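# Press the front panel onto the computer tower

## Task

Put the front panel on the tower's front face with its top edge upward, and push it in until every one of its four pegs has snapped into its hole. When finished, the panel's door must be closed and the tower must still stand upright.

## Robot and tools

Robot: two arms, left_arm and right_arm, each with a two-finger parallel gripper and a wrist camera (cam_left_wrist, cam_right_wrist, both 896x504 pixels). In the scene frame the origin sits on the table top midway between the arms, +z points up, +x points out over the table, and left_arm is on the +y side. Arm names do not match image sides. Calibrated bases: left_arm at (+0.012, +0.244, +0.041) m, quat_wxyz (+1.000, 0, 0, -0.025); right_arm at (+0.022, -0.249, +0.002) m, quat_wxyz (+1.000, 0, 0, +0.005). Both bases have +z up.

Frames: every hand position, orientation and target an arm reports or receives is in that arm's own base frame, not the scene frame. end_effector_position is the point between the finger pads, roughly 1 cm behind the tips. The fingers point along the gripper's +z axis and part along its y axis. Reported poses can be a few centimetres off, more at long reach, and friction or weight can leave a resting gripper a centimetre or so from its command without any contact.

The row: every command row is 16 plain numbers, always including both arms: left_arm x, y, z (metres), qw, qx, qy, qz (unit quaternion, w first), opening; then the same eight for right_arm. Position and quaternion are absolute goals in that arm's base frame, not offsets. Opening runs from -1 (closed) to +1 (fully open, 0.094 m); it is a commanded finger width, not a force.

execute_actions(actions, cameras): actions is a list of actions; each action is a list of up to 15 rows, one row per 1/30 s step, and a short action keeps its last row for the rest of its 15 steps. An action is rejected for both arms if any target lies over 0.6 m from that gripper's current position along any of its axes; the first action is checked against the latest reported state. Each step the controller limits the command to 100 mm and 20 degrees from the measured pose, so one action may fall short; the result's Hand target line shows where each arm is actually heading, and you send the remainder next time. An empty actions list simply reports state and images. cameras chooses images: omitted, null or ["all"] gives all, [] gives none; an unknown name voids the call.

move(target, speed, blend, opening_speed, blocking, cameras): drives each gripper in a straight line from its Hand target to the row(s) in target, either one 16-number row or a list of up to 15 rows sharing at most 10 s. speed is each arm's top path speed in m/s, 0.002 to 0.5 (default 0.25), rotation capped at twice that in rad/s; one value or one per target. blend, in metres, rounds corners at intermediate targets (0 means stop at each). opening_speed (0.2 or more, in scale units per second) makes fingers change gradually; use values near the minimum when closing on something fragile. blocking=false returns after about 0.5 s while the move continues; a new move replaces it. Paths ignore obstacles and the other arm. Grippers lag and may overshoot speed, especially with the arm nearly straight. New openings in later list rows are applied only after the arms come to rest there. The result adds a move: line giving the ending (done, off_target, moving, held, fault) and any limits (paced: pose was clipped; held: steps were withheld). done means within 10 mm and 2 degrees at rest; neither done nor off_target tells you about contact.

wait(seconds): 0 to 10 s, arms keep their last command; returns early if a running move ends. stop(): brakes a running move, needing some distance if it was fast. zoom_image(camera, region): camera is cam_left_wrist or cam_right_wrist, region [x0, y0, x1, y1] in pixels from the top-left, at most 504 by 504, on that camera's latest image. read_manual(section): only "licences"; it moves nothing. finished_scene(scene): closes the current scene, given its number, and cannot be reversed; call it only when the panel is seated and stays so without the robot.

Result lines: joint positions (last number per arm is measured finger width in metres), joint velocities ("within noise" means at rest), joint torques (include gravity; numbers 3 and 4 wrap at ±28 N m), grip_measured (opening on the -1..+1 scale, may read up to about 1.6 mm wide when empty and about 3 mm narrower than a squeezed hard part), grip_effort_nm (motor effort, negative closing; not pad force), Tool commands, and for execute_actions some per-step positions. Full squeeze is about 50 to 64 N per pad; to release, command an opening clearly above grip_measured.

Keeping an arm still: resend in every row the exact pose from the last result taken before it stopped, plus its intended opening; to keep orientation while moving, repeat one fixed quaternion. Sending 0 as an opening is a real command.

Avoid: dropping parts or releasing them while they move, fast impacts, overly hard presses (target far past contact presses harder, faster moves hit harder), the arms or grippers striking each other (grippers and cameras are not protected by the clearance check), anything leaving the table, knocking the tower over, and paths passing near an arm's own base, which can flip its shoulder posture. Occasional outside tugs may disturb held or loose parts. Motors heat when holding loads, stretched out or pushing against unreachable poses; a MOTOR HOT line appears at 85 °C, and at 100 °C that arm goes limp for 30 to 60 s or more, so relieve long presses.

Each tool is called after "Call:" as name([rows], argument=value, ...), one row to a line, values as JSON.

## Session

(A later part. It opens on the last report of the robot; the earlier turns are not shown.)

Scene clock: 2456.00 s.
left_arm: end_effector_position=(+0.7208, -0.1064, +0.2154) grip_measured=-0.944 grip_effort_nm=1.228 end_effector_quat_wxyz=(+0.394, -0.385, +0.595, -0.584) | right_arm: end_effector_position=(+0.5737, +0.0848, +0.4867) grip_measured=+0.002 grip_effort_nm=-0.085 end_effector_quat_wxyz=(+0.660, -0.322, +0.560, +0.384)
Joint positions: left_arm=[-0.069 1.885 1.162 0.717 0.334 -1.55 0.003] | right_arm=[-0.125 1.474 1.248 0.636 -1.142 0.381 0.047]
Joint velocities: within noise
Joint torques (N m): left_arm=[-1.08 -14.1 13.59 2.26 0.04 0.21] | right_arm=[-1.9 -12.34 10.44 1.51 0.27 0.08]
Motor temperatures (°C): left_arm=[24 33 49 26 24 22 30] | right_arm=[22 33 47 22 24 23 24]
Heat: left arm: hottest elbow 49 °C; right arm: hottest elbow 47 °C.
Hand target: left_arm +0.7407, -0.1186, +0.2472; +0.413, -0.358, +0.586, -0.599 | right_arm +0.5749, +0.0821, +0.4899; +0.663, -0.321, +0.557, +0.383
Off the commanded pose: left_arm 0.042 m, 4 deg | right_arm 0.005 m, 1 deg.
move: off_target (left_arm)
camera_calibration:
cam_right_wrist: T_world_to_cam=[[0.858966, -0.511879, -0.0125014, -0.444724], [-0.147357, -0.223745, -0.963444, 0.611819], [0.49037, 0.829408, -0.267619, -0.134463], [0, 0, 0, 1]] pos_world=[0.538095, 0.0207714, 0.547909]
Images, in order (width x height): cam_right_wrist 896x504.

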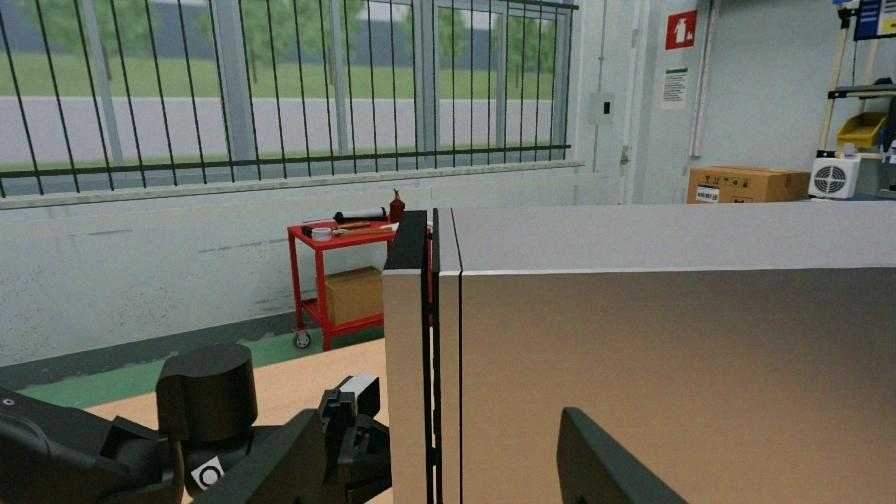

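Call:
move(target=[0.7516, -0.1224, 0.2470, 0.412659, -0.357905, 0.585768, -0.598742, -0.72, 0.575, 0.082, 0.490, 0.66341, -0.32139, 0.55667, 0.38302, 0.0], speed=0.03, cameras=["cam_right_wrist"])

Call:
zoom_image(camera="cam_right_wrist", region=[350, 195, 490, 335])

Scene clock: 2470.73 s.
left_arm: end_effector_position=(+0.7213, -0.1062, +0.2156) grip_measured=-0.944 grip_effort_nm=1.219 end_effector_quat_wxyz=(+0.395, -0.386, +0.595, -0.584) | right_arm: end_effector_position=(+0.5737, +0.0848, +0.4867) grip_measured=+0.002 grip_effort_nm=-0.100 end_effector_quat_wxyz=(+0.660, -0.322, +0.560, +0.384)
Joint positions: left_arm=[-0.069 1.885 1.164 0.714 0.332 -1.55 0.003] | right_arm=[-0.125 1.474 1.248 0.636 -1.142 0.381 0.047]
Joint velocities: within noise
Joint torques (N m): left_arm=[-1.44 -13.57 14.74 2.15 -0.08 0.21] | right_arm=[-1.49 -12.45 10.41 1.36 0.27 0.08]
Motor temperatures (°C): left_arm=[24 33 52 26 24 22 30] | right_arm=[22 33 47 22 24 23 24]
Heat: left arm: hottest elbow 52 °C; right arm: hottest elbow 47 °C.
Hand target: left_arm +0.7455, -0.1217, +0.2475; +0.413, -0.358, +0.585, -0.599 | right_arm +0.5749, +0.0821, +0.4899; +0.663, -0.321, +0.557, +0.383
Off the commanded pose: left_arm 0.047 m, 4 deg | right_arm 0.005 m, 1 deg.
move: off_target (left_arm)
camera_calibration:
cam_right_wrist: T_world_to_cam=[[0.858966, -0.511879, -0.0125014, -0.444724], [-0.147357, -0.223745, -0.963444, 0.611819], [0.49037, 0.829408, -0.267619, -0.134463], [0, 0, 0, 1]] pos_world=[0.538095, 0.0207714, 0.547909]
Images, in order (width x height): cam_right_wrist 896x504.

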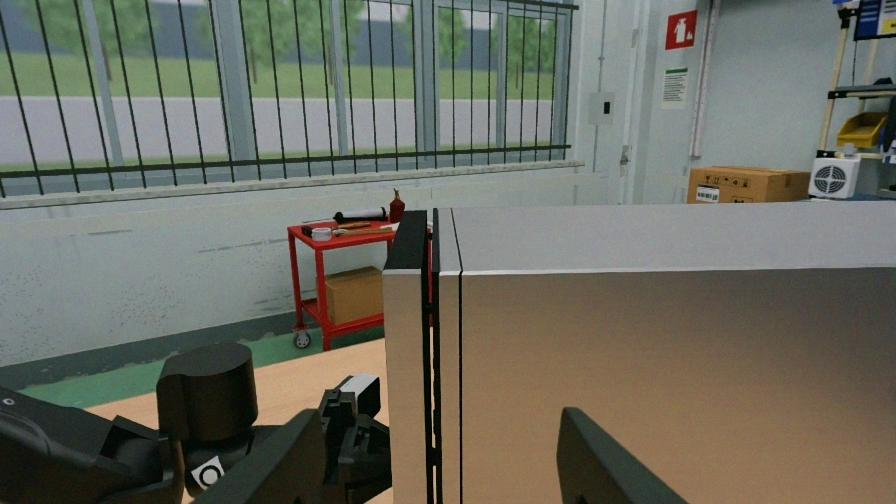

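Scaled by 3.600 from the camera's 896x504 image, which has a finer 1280x720 frame.

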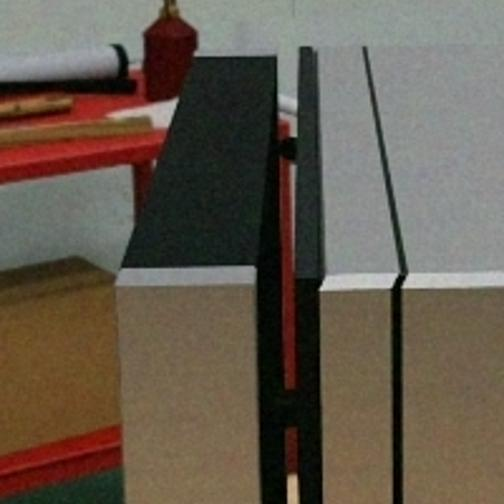

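Call:
move(target=[0.7320, -0.1105, 0.2270, 0.412659, -0.357905, 0.585768, -0.598742, -0.72, 0.575, 0.082, 0.490, 0.66341, -0.32139, 0.55667, 0.38302, 0.0], speed=0.03, cameras=["cam_right_wrist"])

Call:
zoom_image(camera="cam_right_wrist", region=[350, 195, 490, 335])

Scene clock: 2490.23 s.
left_arm: end_effector_position=(+0.7211, -0.1063, +0.2161) grip_measured=-0.943 grip_effort_nm=1.228 end_effector_quat_wxyz=(+0.396, -0.379, +0.592, -0.591) | right_arm: end_effector_position=(+0.5737, +0.0848, +0.4867) grip_measured=+0.002 grip_effort_nm=-0.090 end_effector_quat_wxyz=(+0.660, -0.322, +0.560, +0.384)
Joint positions: left_arm=[-0.066 1.893 1.162 0.743 0.345 -1.555 0.003] | right_arm=[-0.125 1.474 1.248 0.636 -1.142 0.381 0.047]
Joint velocities: within noise
Joint torques (N m): left_arm=[-0.38 -14.04 10.03 3.36 0.11 0.27] | right_arm=[-1.49 -12.51 10.48 1.46 0.26 0.04]
Motor temperatures (°C): left_arm=[24 32 54 26 24 22 30] | right_arm=[22 33 47 22 24 23 24]
Heat: left arm: hottest elbow 54 °C; right arm: hottest elbow 47 °C.
Hand target: left_arm +0.7310, -0.1103, +0.2271; +0.413, -0.358, +0.586, -0.598 | right_arm +0.5749, +0.0821, +0.4899; +0.663, -0.321, +0.557, +0.383
Off the commanded pose: left_arm 0.016 m, 3 deg | right_arm 0.005 m, 1 deg.
move: off_target (left_arm)
camera_calibration:
cam_right_wrist: T_world_to_cam=[[0.858966, -0.511879, -0.0125014, -0.444724], [-0.147357, -0.223745, -0.963444, 0.611819], [0.49037, 0.829408, -0.267619, -0.134463], [0, 0, 0, 1]] pos_world=[0.538095, 0.0207714, 0.547909]
Images, in order (width x height): cam_right_wrist 896x504.

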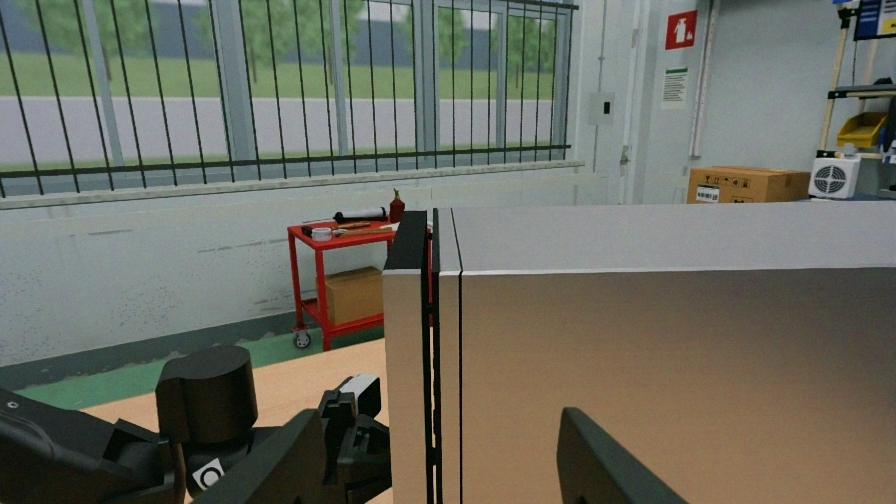

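Scaled by 3.600 from the camera's 896x504 image, which has a finer 1280x720 frame.

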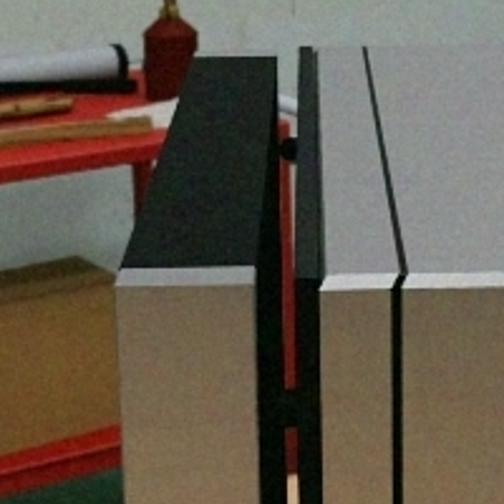

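Call:
move(target=[0.7310, -0.1100, 0.2235, 0.412659, -0.357905, 0.585768, -0.598742, -1.0, 0.575, 0.082, 0.490, 0.66341, -0.32139, 0.55667, 0.38302, 0.0], speed=0.03, opening_speed=0.4, cameras=["cam_right_wrist"])

Call:
zoom_image(camera="cam_right_wrist", region=[350, 195, 490, 335])

Scene clock: 2497.63 s.
left_arm: end_effector_position=(+0.7211, -0.1059, +0.2159) grip_measured=-0.989 grip_effort_nm=-0.652 end_effector_quat_wxyz=(+0.398, -0.375, +0.590, -0.594) | right_arm: end_effector_position=(+0.5737, +0.0848, +0.4867) grip_measured=+0.002 grip_effort_nm=-0.095 end_effector_quat_wxyz=(+0.660, -0.322, +0.560, +0.384)
Joint positions: left_arm=[-0.064 1.899 1.161 0.761 0.349 -1.554 0.001] | right_arm=[-0.125 1.474 1.248 0.636 -1.142 0.381 0.047]
Joint velocities: within noise
Joint torques (N m): left_arm=[-0.44 -13.98 9.77 3.06 -0.04 0.25] | right_arm=[-1.73 -12.4 10.43 1.61 0.29 0.11]
Motor temperatures (°C): left_arm=[24 32 54 26 24 22 30] | right_arm=[22 33 47 22 24 23 24]
Heat: left arm: hottest elbow 54 °C; right arm: hottest elbow 47 °C.
Hand target: left_arm +0.7303, -0.1098, +0.2234; +0.413, -0.358, +0.586, -0.599 | right_arm +0.5749, +0.0821, +0.4899; +0.663, -0.321, +0.557, +0.383
Off the commanded pose: left_arm 0.013 m, 3 deg | right_arm 0.005 m, 1 deg.
move: off_target (left_arm)
camera_calibration:
cam_right_wrist: T_world_to_cam=[[0.858966, -0.511879, -0.0125014, -0.444724], [-0.147357, -0.223745, -0.963444, 0.611819], [0.49037, 0.829408, -0.267619, -0.134463], [0, 0, 0, 1]] pos_world=[0.538095, 0.0207714, 0.547909]
Images, in order (width x height): cam_right_wrist 896x504.

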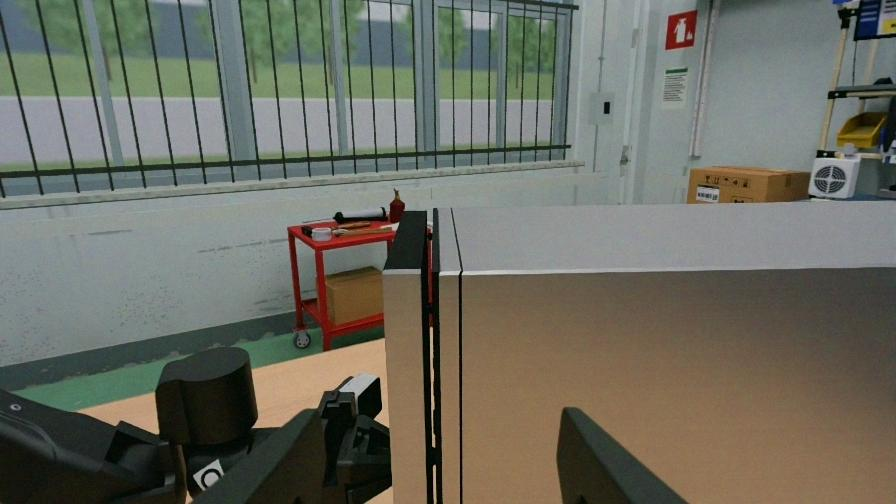

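Scaled by 3.600 from the camera's 896x504 image, which has a finer 1280x720 frame.

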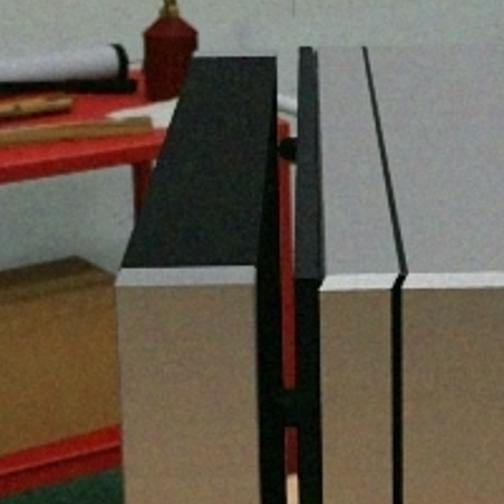

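Call:
move([
  [0.7300, -0.1065, 0.2235, 0.412659, -0.357905, 0.585768, -0.598742, -1.0, 0.575, 0.082, 0.490, 0.66341, -0.32139, 0.55667, 0.38302, 0.0],
  [0.6560, -0.0720, 0.2235, 0.412659, -0.357905, 0.585768, -0.598742, -1.0, 0.575, 0.082, 0.490, 0.66341, -0.32139, 0.55667, 0.38302, 0.0],
], speed=[0.03, 0.05], blend=[0.003, 0])

Call:
zoom_image(camera="cam_right_wrist", region=[350, 195, 490, 335])

Scene clock: 2518.10 s.
left_arm: end_effector_position=(+0.6575, -0.0761, +0.2139) grip_measured=-0.989 grip_effort_nm=-0.647 end_effector_quat_wxyz=(+0.401, -0.367, +0.590, -0.597) | right_arm: end_effector_position=(+0.5737, +0.0848, +0.4867) grip_measured=+0.002 grip_effort_nm=-0.095 end_effector_quat_wxyz=(+0.660, -0.322, +0.560, +0.384)
Joint positions: left_arm=[-0.01 1.783 0.956 0.865 0.412 -1.55 0.001] | right_arm=[-0.125 1.474 1.248 0.636 -1.142 0.381 0.047]
Joint velocities: within noise
Joint torques (N m): left_arm=[0.32 -14.04 6.71 2.77 0.03 0.17] | right_arm=[-1.38 -12.45 10.54 1.62 0.27 0.08]
Motor temperatures (°C): left_arm=[24 32 51 26 24 22 29] | right_arm=[22 33 47 22 24 23 24]
Heat: left arm: hottest elbow 51 °C; right arm: hottest elbow 47 °C.
Hand target: left_arm +0.6560, -0.0721, +0.2235; +0.413, -0.358, +0.586, -0.599 | right_arm +0.5749, +0.0821, +0.4899; +0.663, -0.321, +0.557, +0.383
Off the commanded pose: left_arm 0.011 m, 2 deg | right_arm 0.005 m, 1 deg.
move: off_target (left_arm); blend cut to 0.0017 m at target 1
camera_calibration:
cam_left_wrist: T_world_to_cam=[[-0.0492013, -0.029728, 0.998346, -0.182386], [-0.755952, -0.65217, -0.0566752, 0.49917], [0.652776, -0.75749, 0.00961469, -0.401243], [0, 0, 0, 1]] pos_world=[0.630296, 0.0161839, 0.214233]
cam_right_wrist: T_world_to_cam=[[0.858966, -0.511879, -0.0125014, -0.444724], [-0.147357, -0.223745, -0.963444, 0.611819], [0.49037, 0.829408, -0.267619, -0.134463], [0, 0, 0, 1]] pos_world=[0.538095, 0.0207714, 0.547909]

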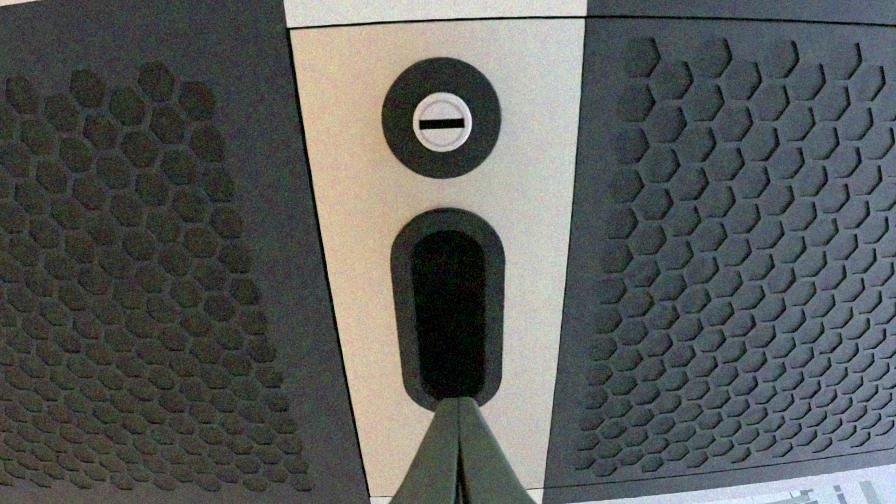

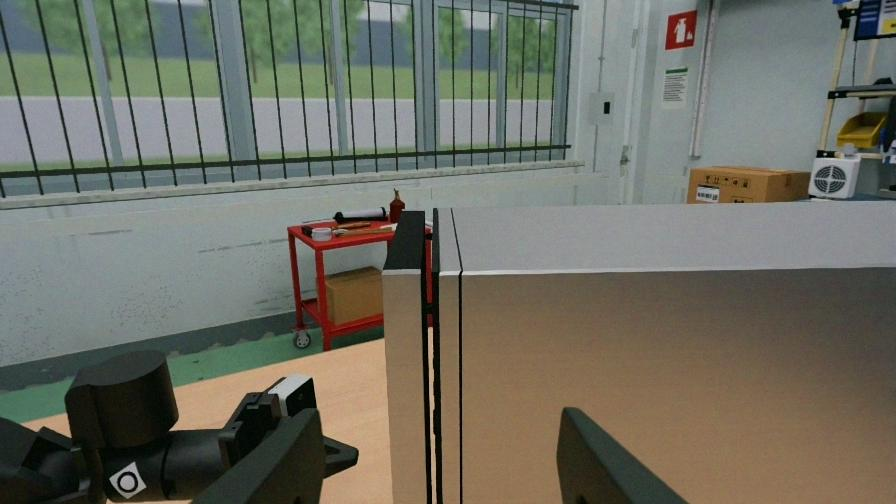

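Scaled by 3.600 from the camera's 896x504 image, which has a finer 1280x720 frame.

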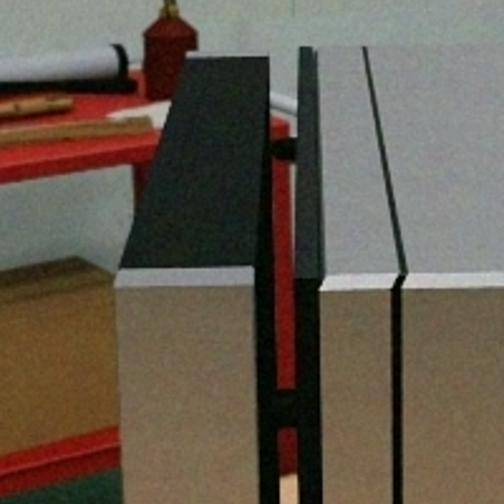

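Call:
move(target=[0.6900, -0.0100, 0.3970, 0.397298, -0.359426, 0.601739, -0.592353, -1.0, 0.575, 0.082, 0.490, 0.66341, -0.32139, 0.55667, 0.38302, 0.0], speed=0.15)

Scene clock: 2567.30 s.
left_arm: end_effector_position=(+0.6828, -0.0136, +0.3723) grip_measured=-0.989 grip_effort_nm=-0.647 end_effector_quat_wxyz=(+0.381, -0.374, +0.606, -0.590) | right_arm: end_effector_position=(+0.5737, +0.0848, +0.4867) grip_measured=+0.002 grip_effort_nm=-0.100 end_effector_quat_wxyz=(+0.660, -0.322, +0.560, +0.384)
Joint positions: left_arm=[0.114 1.593 1.241 0.336 0.558 -1.542 0.001] | right_arm=[-0.125 1.474 1.248 0.636 -1.142 0.381 0.047]
Joint velocities: within noise
Joint torques (N m): left_arm=[0.38 -13.04 12.37 2 0.08 0.19] | right_arm=[-1.67 -12.57 10.36 1.54 0.27 0.11]
Motor temperatures (°C): left_arm=[24 31 47 26 24 22 28] | right_arm=[22 33 47 22 24 23 24]
Heat: left arm: hottest elbow 47 °C; right arm: hottest elbow 47 °C.
Hand target: left_arm +0.6886, -0.0101, +0.3969; +0.398, -0.359, +0.602, -0.592 | right_arm +0.5749, +0.0821, +0.4899; +0.663, -0.321, +0.557, +0.383
Off the commanded pose: left_arm 0.026 m, 3 deg | right_arm 0.005 m, 1 deg.
move: off_target (left_arm)
camera_calibration:
cam_left_wrist: T_world_to_cam=[[0.000205071, -0.0356654, 0.999364, -0.371572], [-0.771421, -0.635926, -0.0225367, 0.566122], [0.636326, -0.770925, -0.0276434, -0.347003], [0, 0, 0, 1]] pos_world=[0.657601, 0.0792465, 0.374502]
cam_right_wrist: T_world_to_cam=[[0.858966, -0.511879, -0.0125014, -0.444724], [-0.147357, -0.223745, -0.963444, 0.611819], [0.49037, 0.829408, -0.267619, -0.134463], [0, 0, 0, 1]] pos_world=[0.538095, 0.0207714, 0.547909]

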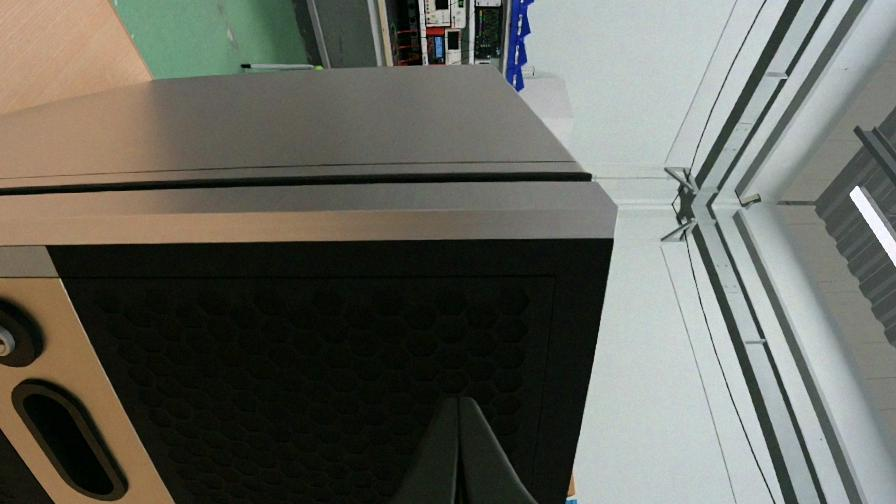

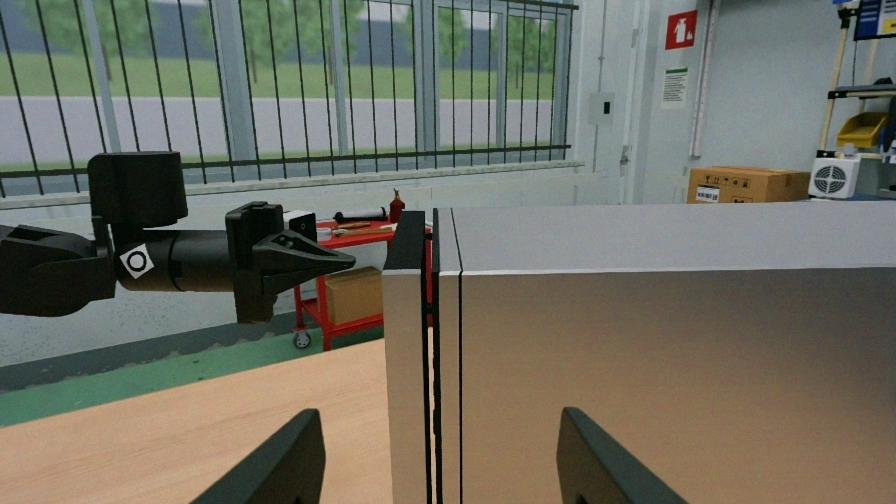

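Call:
move([
  [0.7260, -0.0280, 0.4100, 0.397298, -0.359426, 0.601739, -0.592353, -1.0, 0.575, 0.082, 0.490, 0.66341, -0.32139, 0.55667, 0.38302, 0.0],
  [0.7530, -0.0410, 0.4100, 0.397298, -0.359426, 0.601739, -0.592353, -1.0, 0.575, 0.082, 0.490, 0.66341, -0.32139, 0.55667, 0.38302, 0.0],
], speed=[0.07, 0.03], blend=[0.01, 0])

Call:
zoom_image(camera="cam_right_wrist", region=[350, 195, 490, 335])

Scene clock: 2586.83 s.
left_arm: end_effector_position=(+0.7303, -0.0313, +0.3998) grip_measured=-0.989 grip_effort_nm=-0.652 end_effector_quat_wxyz=(+0.389, -0.371, +0.602, -0.590) | right_arm: end_effector_position=(+0.5737, +0.0848, +0.4867) grip_measured=+0.002 grip_effort_nm=-0.095 end_effector_quat_wxyz=(+0.660, -0.322, +0.560, +0.384)
Joint positions: left_arm=[0.073 1.686 1.424 0.26 0.508 -1.539 0.001] | right_arm=[-0.125 1.474 1.248 0.636 -1.142 0.381 0.047]
Joint velocities: within noise
Joint torques (N m): left_arm=[-1.26 -11.46 14.65 1.91 -0.53 0.19] | right_arm=[-1.85 -11.99 10.39 1.5 0.3 0.07]
Motor temperatures (°C): left_arm=[24 31 49 26 24 22 28] | right_arm=[22 33 47 22 24 23 24]
Heat: left arm: hottest elbow 49 °C; right arm: hottest elbow 47 °C.
Hand target: left_arm +0.7502, -0.0411, +0.4093; +0.397, -0.359, +0.601, -0.593 | right_arm +0.5749, +0.0821, +0.4899; +0.663, -0.321, +0.557, +0.383
Off the commanded pose: left_arm 0.027 m, 2 deg | right_arm 0.005 m, 1 deg.
move: off_target (left_arm)
camera_calibration:
cam_left_wrist: T_world_to_cam=[[-0.0144659, -0.0395364, 0.999113, -0.388989], [-0.765871, -0.641958, -0.0364921, 0.593444], [0.642832, -0.76572, -0.0209932, -0.397319], [0, 0, 0, 1]] pos_world=[0.704284, 0.061352, 0.401959]
cam_right_wrist: T_world_to_cam=[[0.858966, -0.511879, -0.0125014, -0.444724], [-0.147357, -0.223745, -0.963444, 0.611819], [0.49037, 0.829408, -0.267619, -0.134463], [0, 0, 0, 1]] pos_world=[0.538095, 0.0207714, 0.547909]

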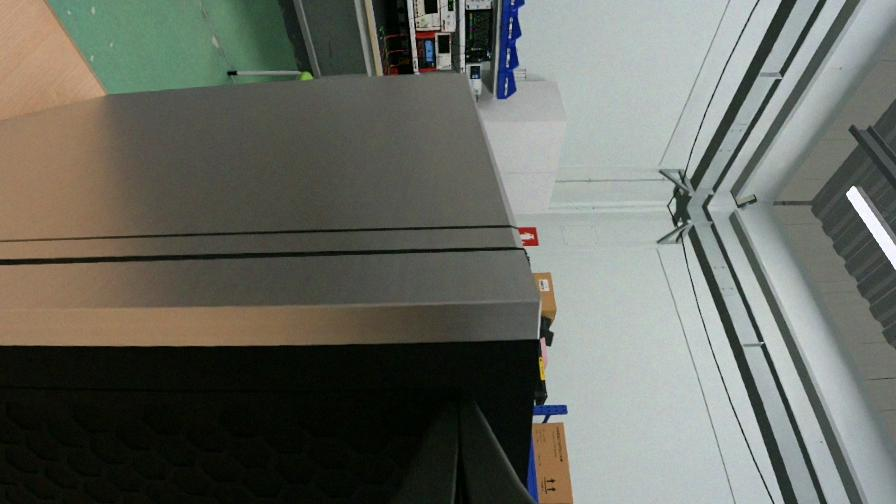

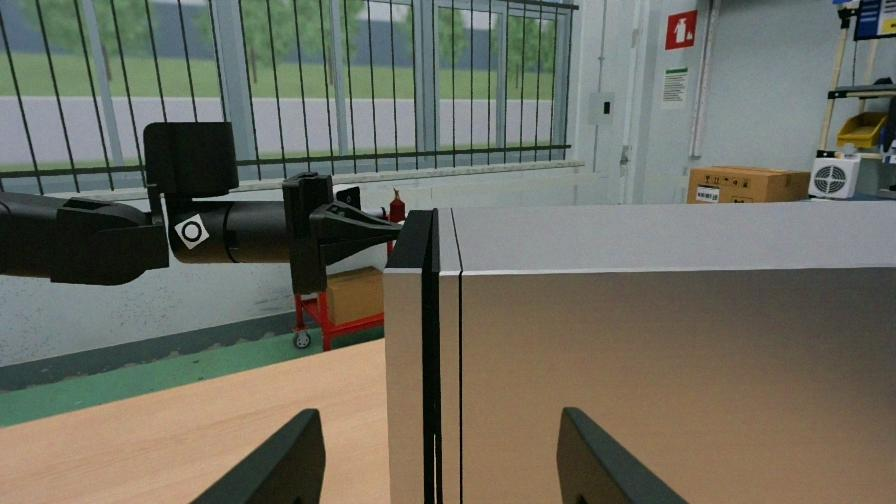

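Scaled by 3.600 from the camera's 896x504 image, which has a finer 1280x720 frame.

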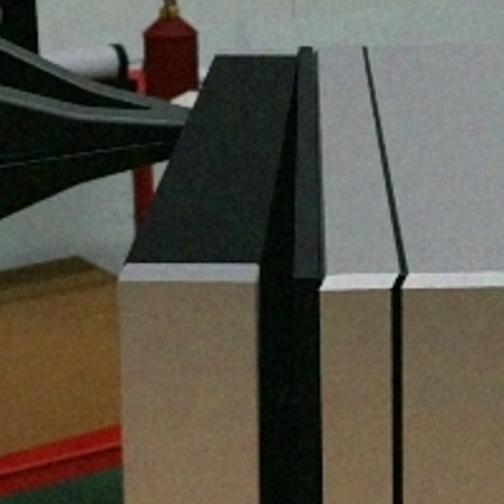

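Call:
move([
  [0.6940, -0.0130, 0.4080, 0.397298, -0.359426, 0.601739, -0.592353, -1.0, 0.575, 0.082, 0.490, 0.66341, -0.32139, 0.55667, 0.38302, 0.0],
  [0.6280, -0.1520, 0.4120, 0.397298, -0.359426, 0.601739, -0.592353, -1.0, 0.575, 0.082, 0.490, 0.66341, -0.32139, 0.55667, 0.38302, 0.0],
  [0.6550, -0.1680, 0.4120, 0.397298, -0.359426, 0.601739, -0.592353, -1.0, 0.575, 0.082, 0.490, 0.66341, -0.32139, 0.55667, 0.38302, 0.0],
  [0.6874, -0.1837, 0.4120, 0.397298, -0.359426, 0.601739, -0.592353, -1.0, 0.575, 0.082, 0.490, 0.66341, -0.32139, 0.55667, 0.38302, 0.0],
], speed=[0.08, 0.15, 0.08, 0.03], blend=[0.01, 0.02, 0.01, 0])

Call:
zoom_image(camera="cam_right_wrist", region=[350, 195, 490, 335])

Scene clock: 2619.07 s.
left_arm: end_effector_position=(+0.6680, -0.1735, +0.3976) grip_measured=-0.989 grip_effort_nm=-0.647 end_effector_quat_wxyz=(+0.389, -0.371, +0.605, -0.588) | right_arm: end_effector_position=(+0.5737, +0.0848, +0.4867) grip_measured=+0.002 grip_effort_nm=-0.100 end_effector_quat_wxyz=(+0.660, -0.322, +0.560, +0.384)
Joint positions: left_arm=[-0.193 1.551 1.257 0.288 0.243 -1.535 0.001] | right_arm=[-0.125 1.474 1.248 0.636 -1.142 0.381 0.047]
Joint velocities: within noise
Joint torques (N m): left_arm=[-0.62 -9.52 14.19 2.07 -0.27 0.2] | right_arm=[-1.38 -12.57 10.35 1.48 0.28 0.1]
Motor temperatures (°C): left_arm=[24 31 51 26 24 22 28] | right_arm=[22 33 47 22 24 23 24]
Heat: left arm: hottest elbow 51 °C; right arm: hottest elbow 47 °C.
Hand target: left_arm +0.6850, -0.1833, +0.4113; +0.397, -0.360, +0.602, -0.592 | right_arm +0.5749, +0.0821, +0.4899; +0.663, -0.321, +0.557, +0.383
Off the commanded pose: left_arm 0.026 m, 2 deg | right_arm 0.005 m, 1 deg.
move: off_target (left_arm); blend cut to 0.0157 m at target 2
camera_calibration:
cam_left_wrist: T_world_to_cam=[[-0.0108615, -0.0451688, 0.99892, -0.396628], [-0.766753, -0.640857, -0.0373151, 0.455486], [0.64185, -0.766331, -0.0276727, -0.463037], [0, 0, 0, 1]] pos_world=[0.642138, -0.0808529, 0.400383]
cam_right_wrist: T_world_to_cam=[[0.858966, -0.511879, -0.0125014, -0.444724], [-0.147357, -0.223745, -0.963444, 0.611819], [0.49037, 0.829408, -0.267619, -0.134463], [0, 0, 0, 1]] pos_world=[0.538095, 0.0207714, 0.547909]

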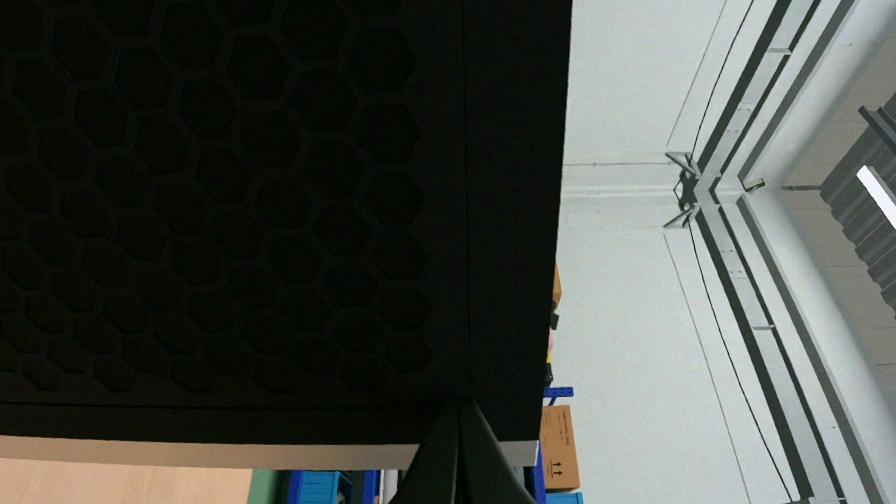

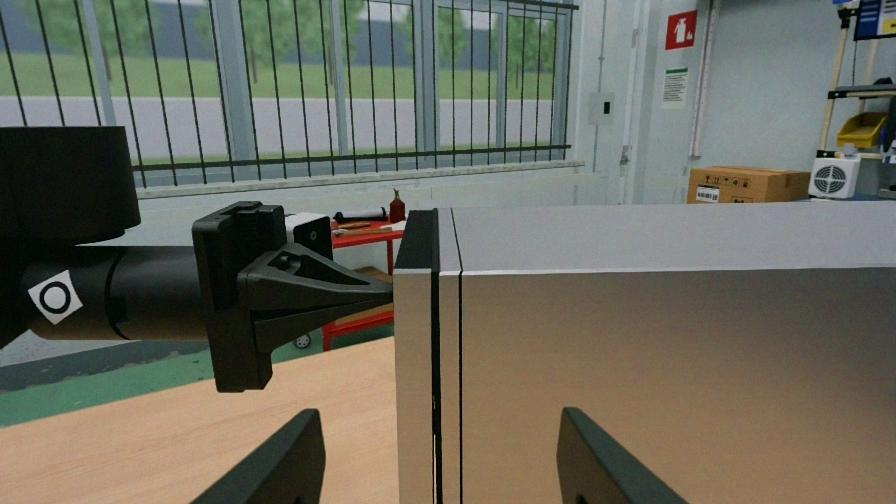

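Scaled by 3.600 from the camera's 896x504 image, which has a finer 1280x720 frame.

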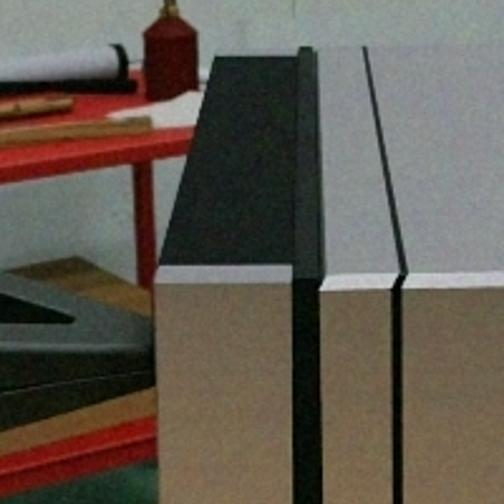

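Call:
move([
  [0.6286, -0.1560, 0.4080, 0.397298, -0.359426, 0.601739, -0.592353, -1.0, 0.575, 0.082, 0.490, 0.66341, -0.32139, 0.55667, 0.38302, 0.0],
  [0.6150, -0.1460, 0.0900, 0.339096, -0.406830, 0.681103, -0.505576, -1.0, 0.580, 0.075, 0.405, 0.6272, -0.3265, 0.6272, 0.3265, 0.0],
  [0.6395, -0.1580, 0.0000, 0.339096, -0.406830, 0.681103, -0.505576, -1.0, 0.580, 0.075, 0.405, 0.6272, -0.3265, 0.6272, 0.3265, 0.0],
], speed=[0.08, 0.2, 0.1], blend=[0.01, 0.02, 0])

Scene clock: 2651.30 s.
left_arm: end_effector_position=(+0.6305, -0.1522, -0.0007) grip_measured=-0.989 grip_effort_nm=-0.652 end_effector_quat_wxyz=(+0.331, -0.417, +0.683, -0.500) | right_arm: end_effector_position=(+0.5835, +0.0802, +0.3951) grip_measured=+0.002 grip_effort_nm=-0.100 end_effector_quat_wxyz=(+0.619, -0.323, +0.631, +0.337)
Joint positions: left_arm=[-0.168 2.103 0.92 0.889 0.259 -1.457 0.001] | right_arm=[-0.125 1.474 1.163 0.298 -1.097 0.015 0.047]
Joint velocities: within noise
Joint torques (N m): left_arm=[-0.44 -12.92 6.46 2.76 -0.05 0.17] | right_arm=[-2.02 -13.86 10.15 0.85 0.15 -0.22]
Motor temperatures (°C): left_arm=[24 31 53 26 24 22 27] | right_arm=[22 33 47 22 24 23 24]
Heat: left arm: hottest elbow 53 °C; right arm: hottest elbow 47 °C.
Hand target: left_arm +0.6390, -0.1581, +0.0000; +0.339, -0.407, +0.681, -0.505 | right_arm +0.5800, +0.0752, +0.4050; +0.627, -0.326, +0.627, +0.327
Off the commanded pose: left_arm 0.011 m, 2 deg | right_arm 0.012 m, 2 deg.
move: off_target (left_arm, right_arm)
camera_calibration:
cam_left_wrist: T_world_to_cam=[[0.234279, -0.16307, 0.958395, -0.170728], [-0.762944, -0.641827, 0.0772946, 0.423035], [0.60252, -0.74931, -0.27478, -0.406432], [0, 0, 0, 1]] pos_world=[0.607633, -0.0608692, 0.0192475]
cam_right_wrist: T_world_to_cam=[[0.815763, -0.577509, -0.0318518, -0.418507], [-0.271745, -0.334078, -0.902522, 0.581377], [0.510573, 0.7449, -0.429464, -0.101013], [0, 0, 0, 1]] pos_world=[0.550964, 0.0277786, 0.467994]

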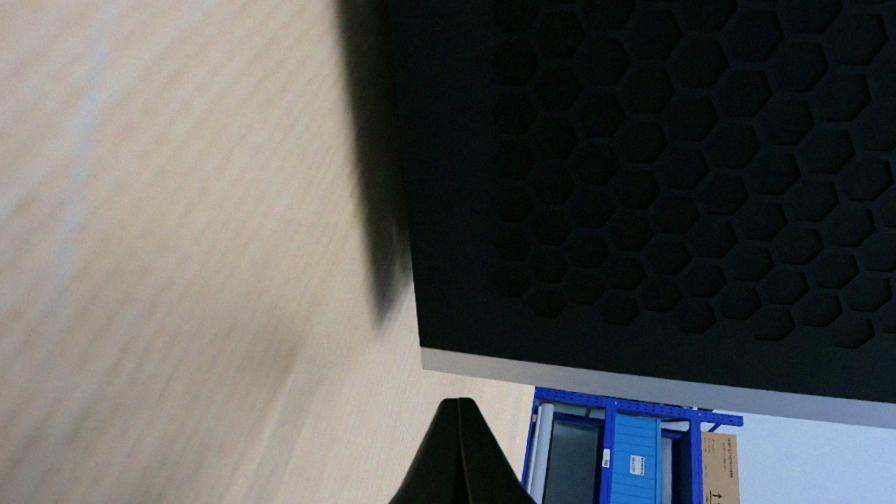

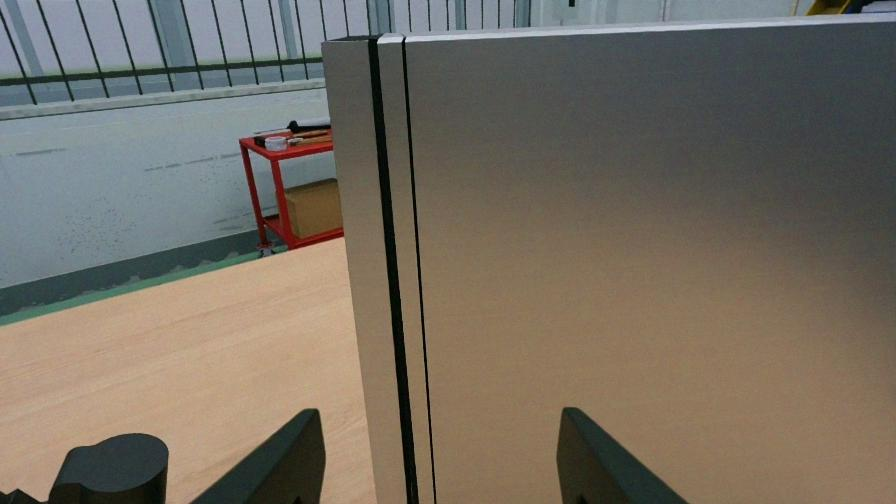

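Call:
zoom_image(camera="cam_right_wrist", region=[330, 344, 490, 504])

Call:
zoom_image(camera="cam_right_wrist", region=[310, 20, 450, 160])

Scaled by 3.150 from the camera's 896x504 image, which has a finer 1280x720 frame.

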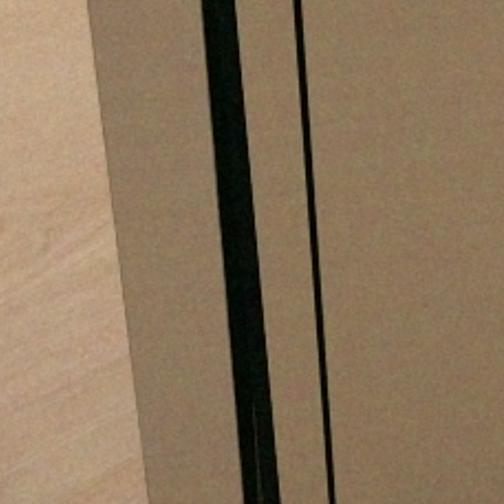

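Scaled by 3.600 from the camera's 896x504 image, which has a finer 1280x720 frame.

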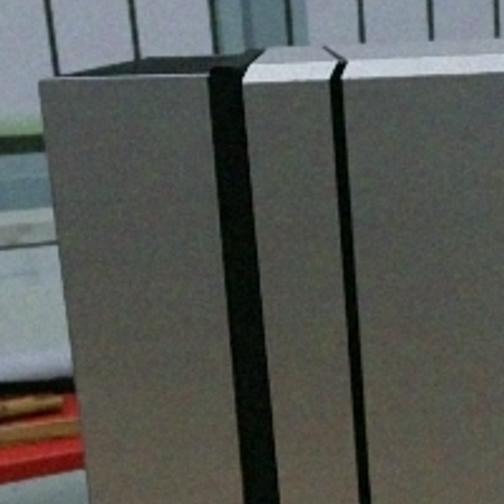

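Call:
move([
  [0.6600, -0.1605, 0.0060, 0.339096, -0.406830, 0.681103, -0.505576, -1.0, 0.580, 0.075, 0.405, 0.6272, -0.3265, 0.6272, 0.3265, 0.0],
  [0.6960, -0.1780, 0.0060, 0.339096, -0.406830, 0.681103, -0.505576, -1.0, 0.580, 0.075, 0.405, 0.6272, -0.3265, 0.6272, 0.3265, 0.0],
], speed=[0.07, 0.03], blend=[0.01, 0])

Call:
zoom_image(camera="cam_right_wrist", region=[330, 344, 490, 504])

Scene clock: 2685.40 s.
left_arm: end_effector_position=(+0.6712, -0.1620, +0.0090) grip_measured=-0.989 grip_effort_nm=-0.647 end_effector_quat_wxyz=(+0.337, -0.415, +0.680, -0.502) | right_arm: end_effector_position=(+0.5835, +0.0802, +0.3951) grip_measured=+0.002 grip_effort_nm=-0.100 end_effector_quat_wxyz=(+0.619, -0.323, +0.631, +0.337)
Joint positions: left_arm=[-0.175 2.133 1.043 0.809 0.246 -1.457 0.001] | right_arm=[-0.125 1.474 1.163 0.298 -1.097 0.015 0.047]
Joint velocities: within noise
Joint torques (N m): left_arm=[-1.55 -12.63 10.89 1.26 -0.25 0.12] | right_arm=[-1.85 -13.98 10.04 0.88 0.14 -0.2]
Motor temperatures (°C): left_arm=[24 31 48 26 24 22 27] | right_arm=[22 34 46 22 24 23 24]
Heat: left arm: hottest elbow 48 °C; right arm: hottest elbow 46 °C.
Hand target: left_arm +0.6930, -0.1775, +0.0069; +0.339, -0.407, +0.681, -0.506 | right_arm +0.5800, +0.0752, +0.4050; +0.627, -0.326, +0.627, +0.327
Off the commanded pose: left_arm 0.030 m, 1 deg | right_arm 0.012 m, 2 deg.
move: off_target (left_arm, right_arm)
camera_calibration:
cam_left_wrist: T_world_to_cam=[[0.22298, -0.163356, 0.961038, -0.183664], [-0.760513, -0.645892, 0.0666667, 0.44489], [0.609836, -0.745747, -0.268255, -0.440044], [0, 0, 0, 1]] pos_world=[0.647652, -0.0708135, 0.0288045]
cam_right_wrist: T_world_to_cam=[[0.815763, -0.577509, -0.0318518, -0.418507], [-0.271745, -0.334078, -0.902522, 0.581377], [0.510573, 0.7449, -0.429464, -0.101013], [0, 0, 0, 1]] pos_world=[0.550964, 0.0277786, 0.467994]

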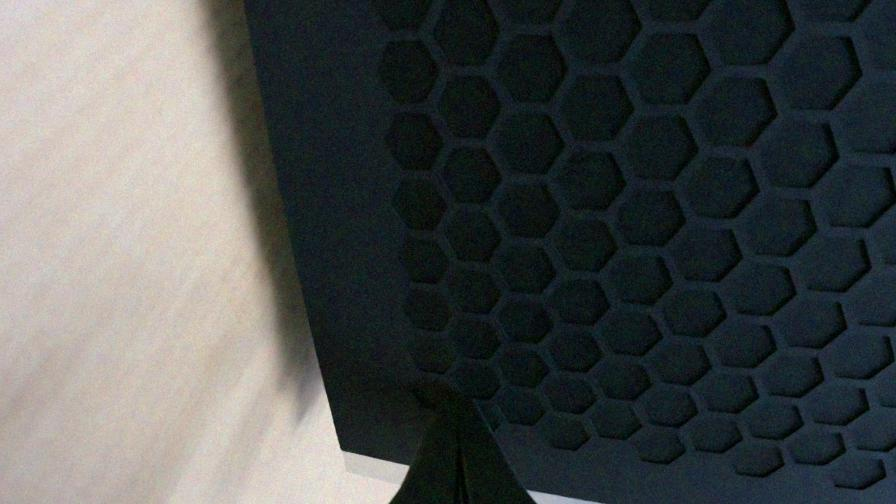

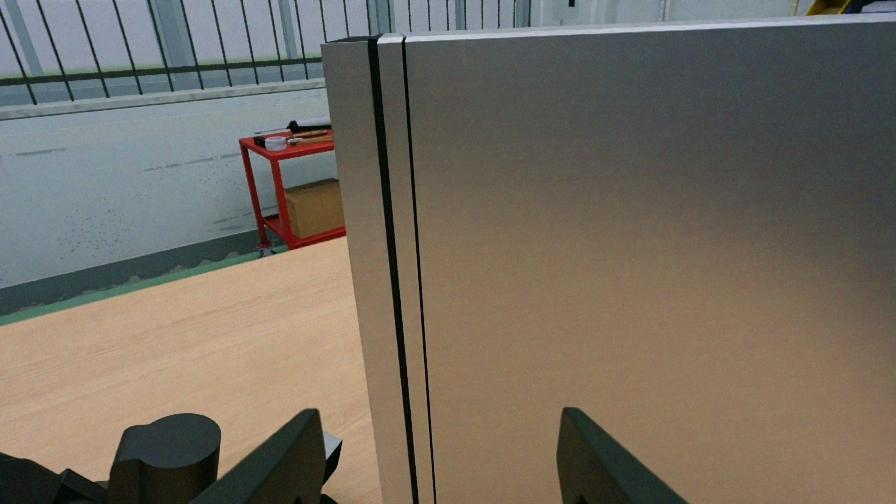

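Scaled by 3.150 from the camera's 896x504 image, which has a finer 1280x720 frame.

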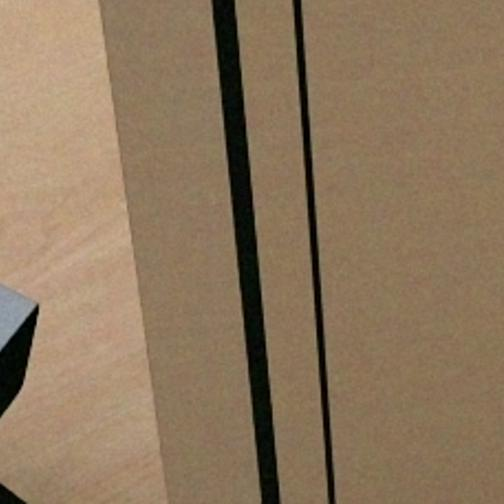

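Call:
move([
  [0.6550, -0.1580, 0.0060, 0.339096, -0.406830, 0.681103, -0.505576, -1.0, 0.580, 0.075, 0.405, 0.6272, -0.3265, 0.6272, 0.3265, 0.0],
  [0.7062, -0.0190, 0.0060, 0.339096, -0.406830, 0.681103, -0.505576, -1.0, 0.580, 0.075, 0.405, 0.6272, -0.3265, 0.6272, 0.3265, 0.0],
  [0.7243, -0.0275, 0.0060, 0.339096, -0.406830, 0.681103, -0.505576, -1.0, 0.580, 0.075, 0.405, 0.6272, -0.3265, 0.6272, 0.3265, 0.0],
  [0.7591, -0.0440, 0.0060, 0.339096, -0.406830, 0.681103, -0.505576, -1.0, 0.580, 0.075, 0.405, 0.6272, -0.3265, 0.6272, 0.3265, 0.0],
], speed=[0.08, 0.15, 0.07, 0.03], blend=[0.01, 0.01, 0.01, 0])

Call:
zoom_image(camera="cam_right_wrist", region=[330, 344, 490, 504])

Scene clock: 2710.93 s.
left_arm: end_effector_position=(+0.7301, -0.0301, +0.0129) grip_measured=-0.989 grip_effort_nm=-0.647 end_effector_quat_wxyz=(+0.337, -0.413, +0.679, -0.505) | right_arm: end_effector_position=(+0.5835, +0.0802, +0.3951) grip_measured=+0.002 grip_effort_nm=-0.095 end_effector_quat_wxyz=(+0.619, -0.323, +0.631, +0.337)
Joint positions: left_arm=[0.069 2.195 1.213 0.679 0.486 -1.384 0.001] | right_arm=[-0.125 1.474 1.163 0.298 -1.097 0.014 0.047]
Joint velocities: within noise
Joint torques (N m): left_arm=[-2.02 -13.57 12.14 1.25 -0.69 0.12] | right_arm=[-2.32 -14.15 9.96 0.83 0.15 -0.2]
Motor temperatures (°C): left_arm=[24 31 48 26 24 22 27] | right_arm=[22 34 46 22 24 23 24]
Heat: left arm: hottest elbow 48 °C; right arm: hottest elbow 46 °C.
Hand target: left_arm +0.7551, -0.0443, +0.0071; +0.339, -0.407, +0.681, -0.506 | right_arm +0.5800, +0.0752, +0.4050; +0.627, -0.327, +0.627, +0.327
Off the commanded pose: left_arm 0.033 m, 1 deg | right_arm 0.012 m, 2 deg.
move: off_target (left_arm, right_arm)
camera_calibration:
cam_left_wrist: T_world_to_cam=[[0.218299, -0.160171, 0.962648, -0.175515], [-0.763561, -0.642325, 0.0662791, 0.576898], [0.607717, -0.749509, -0.262519, -0.375243], [0, 0, 0, 1]] pos_world=[0.706853, 0.0611958, 0.0322143]
cam_right_wrist: T_world_to_cam=[[0.815774, -0.577514, -0.0314706, -0.418664], [-0.27146, -0.334273, -0.902536, 0.581232], [0.510707, 0.744809, -0.429463, -0.101084], [0, 0, 0, 1]] pos_world=[0.550941, 0.0277942, 0.467995]

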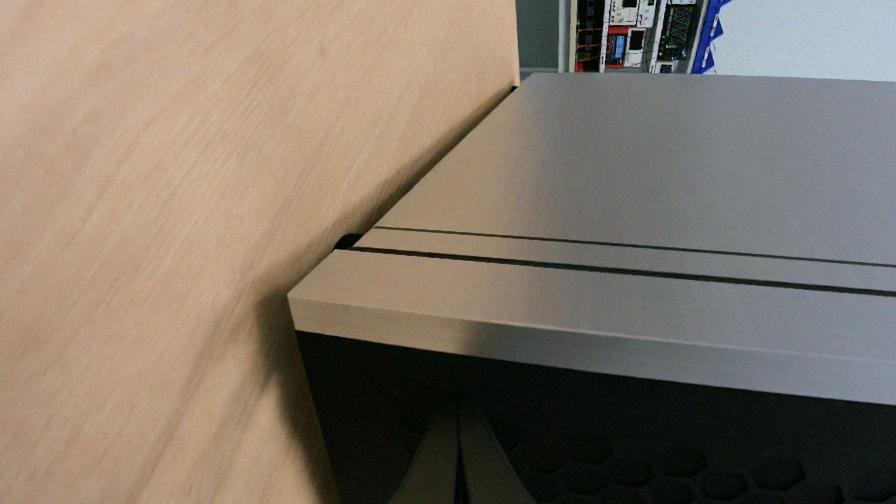

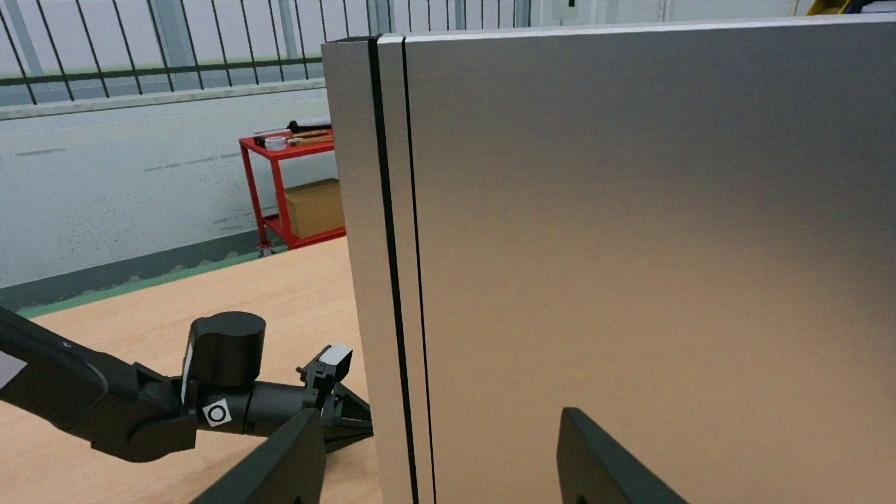

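Scaled by 3.150 from the camera's 896x504 image, which has a finer 1280x720 frame.

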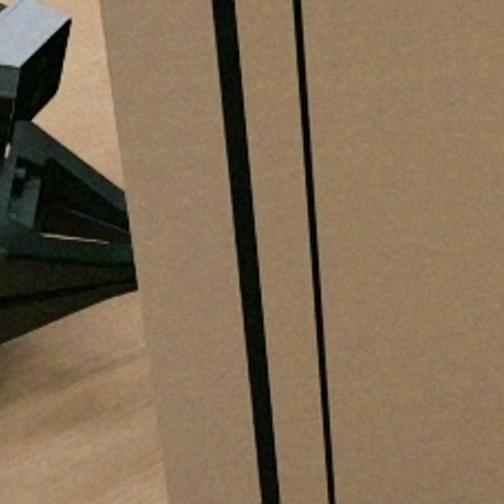

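Call:
zoom_image(camera="cam_left_wrist", region=[280, 190, 480, 350])

Scaled by 2.520 from the camera's 896x504 image, which has a finer 1280x720 frame.

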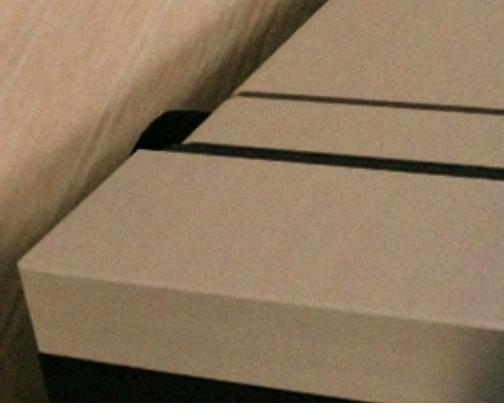

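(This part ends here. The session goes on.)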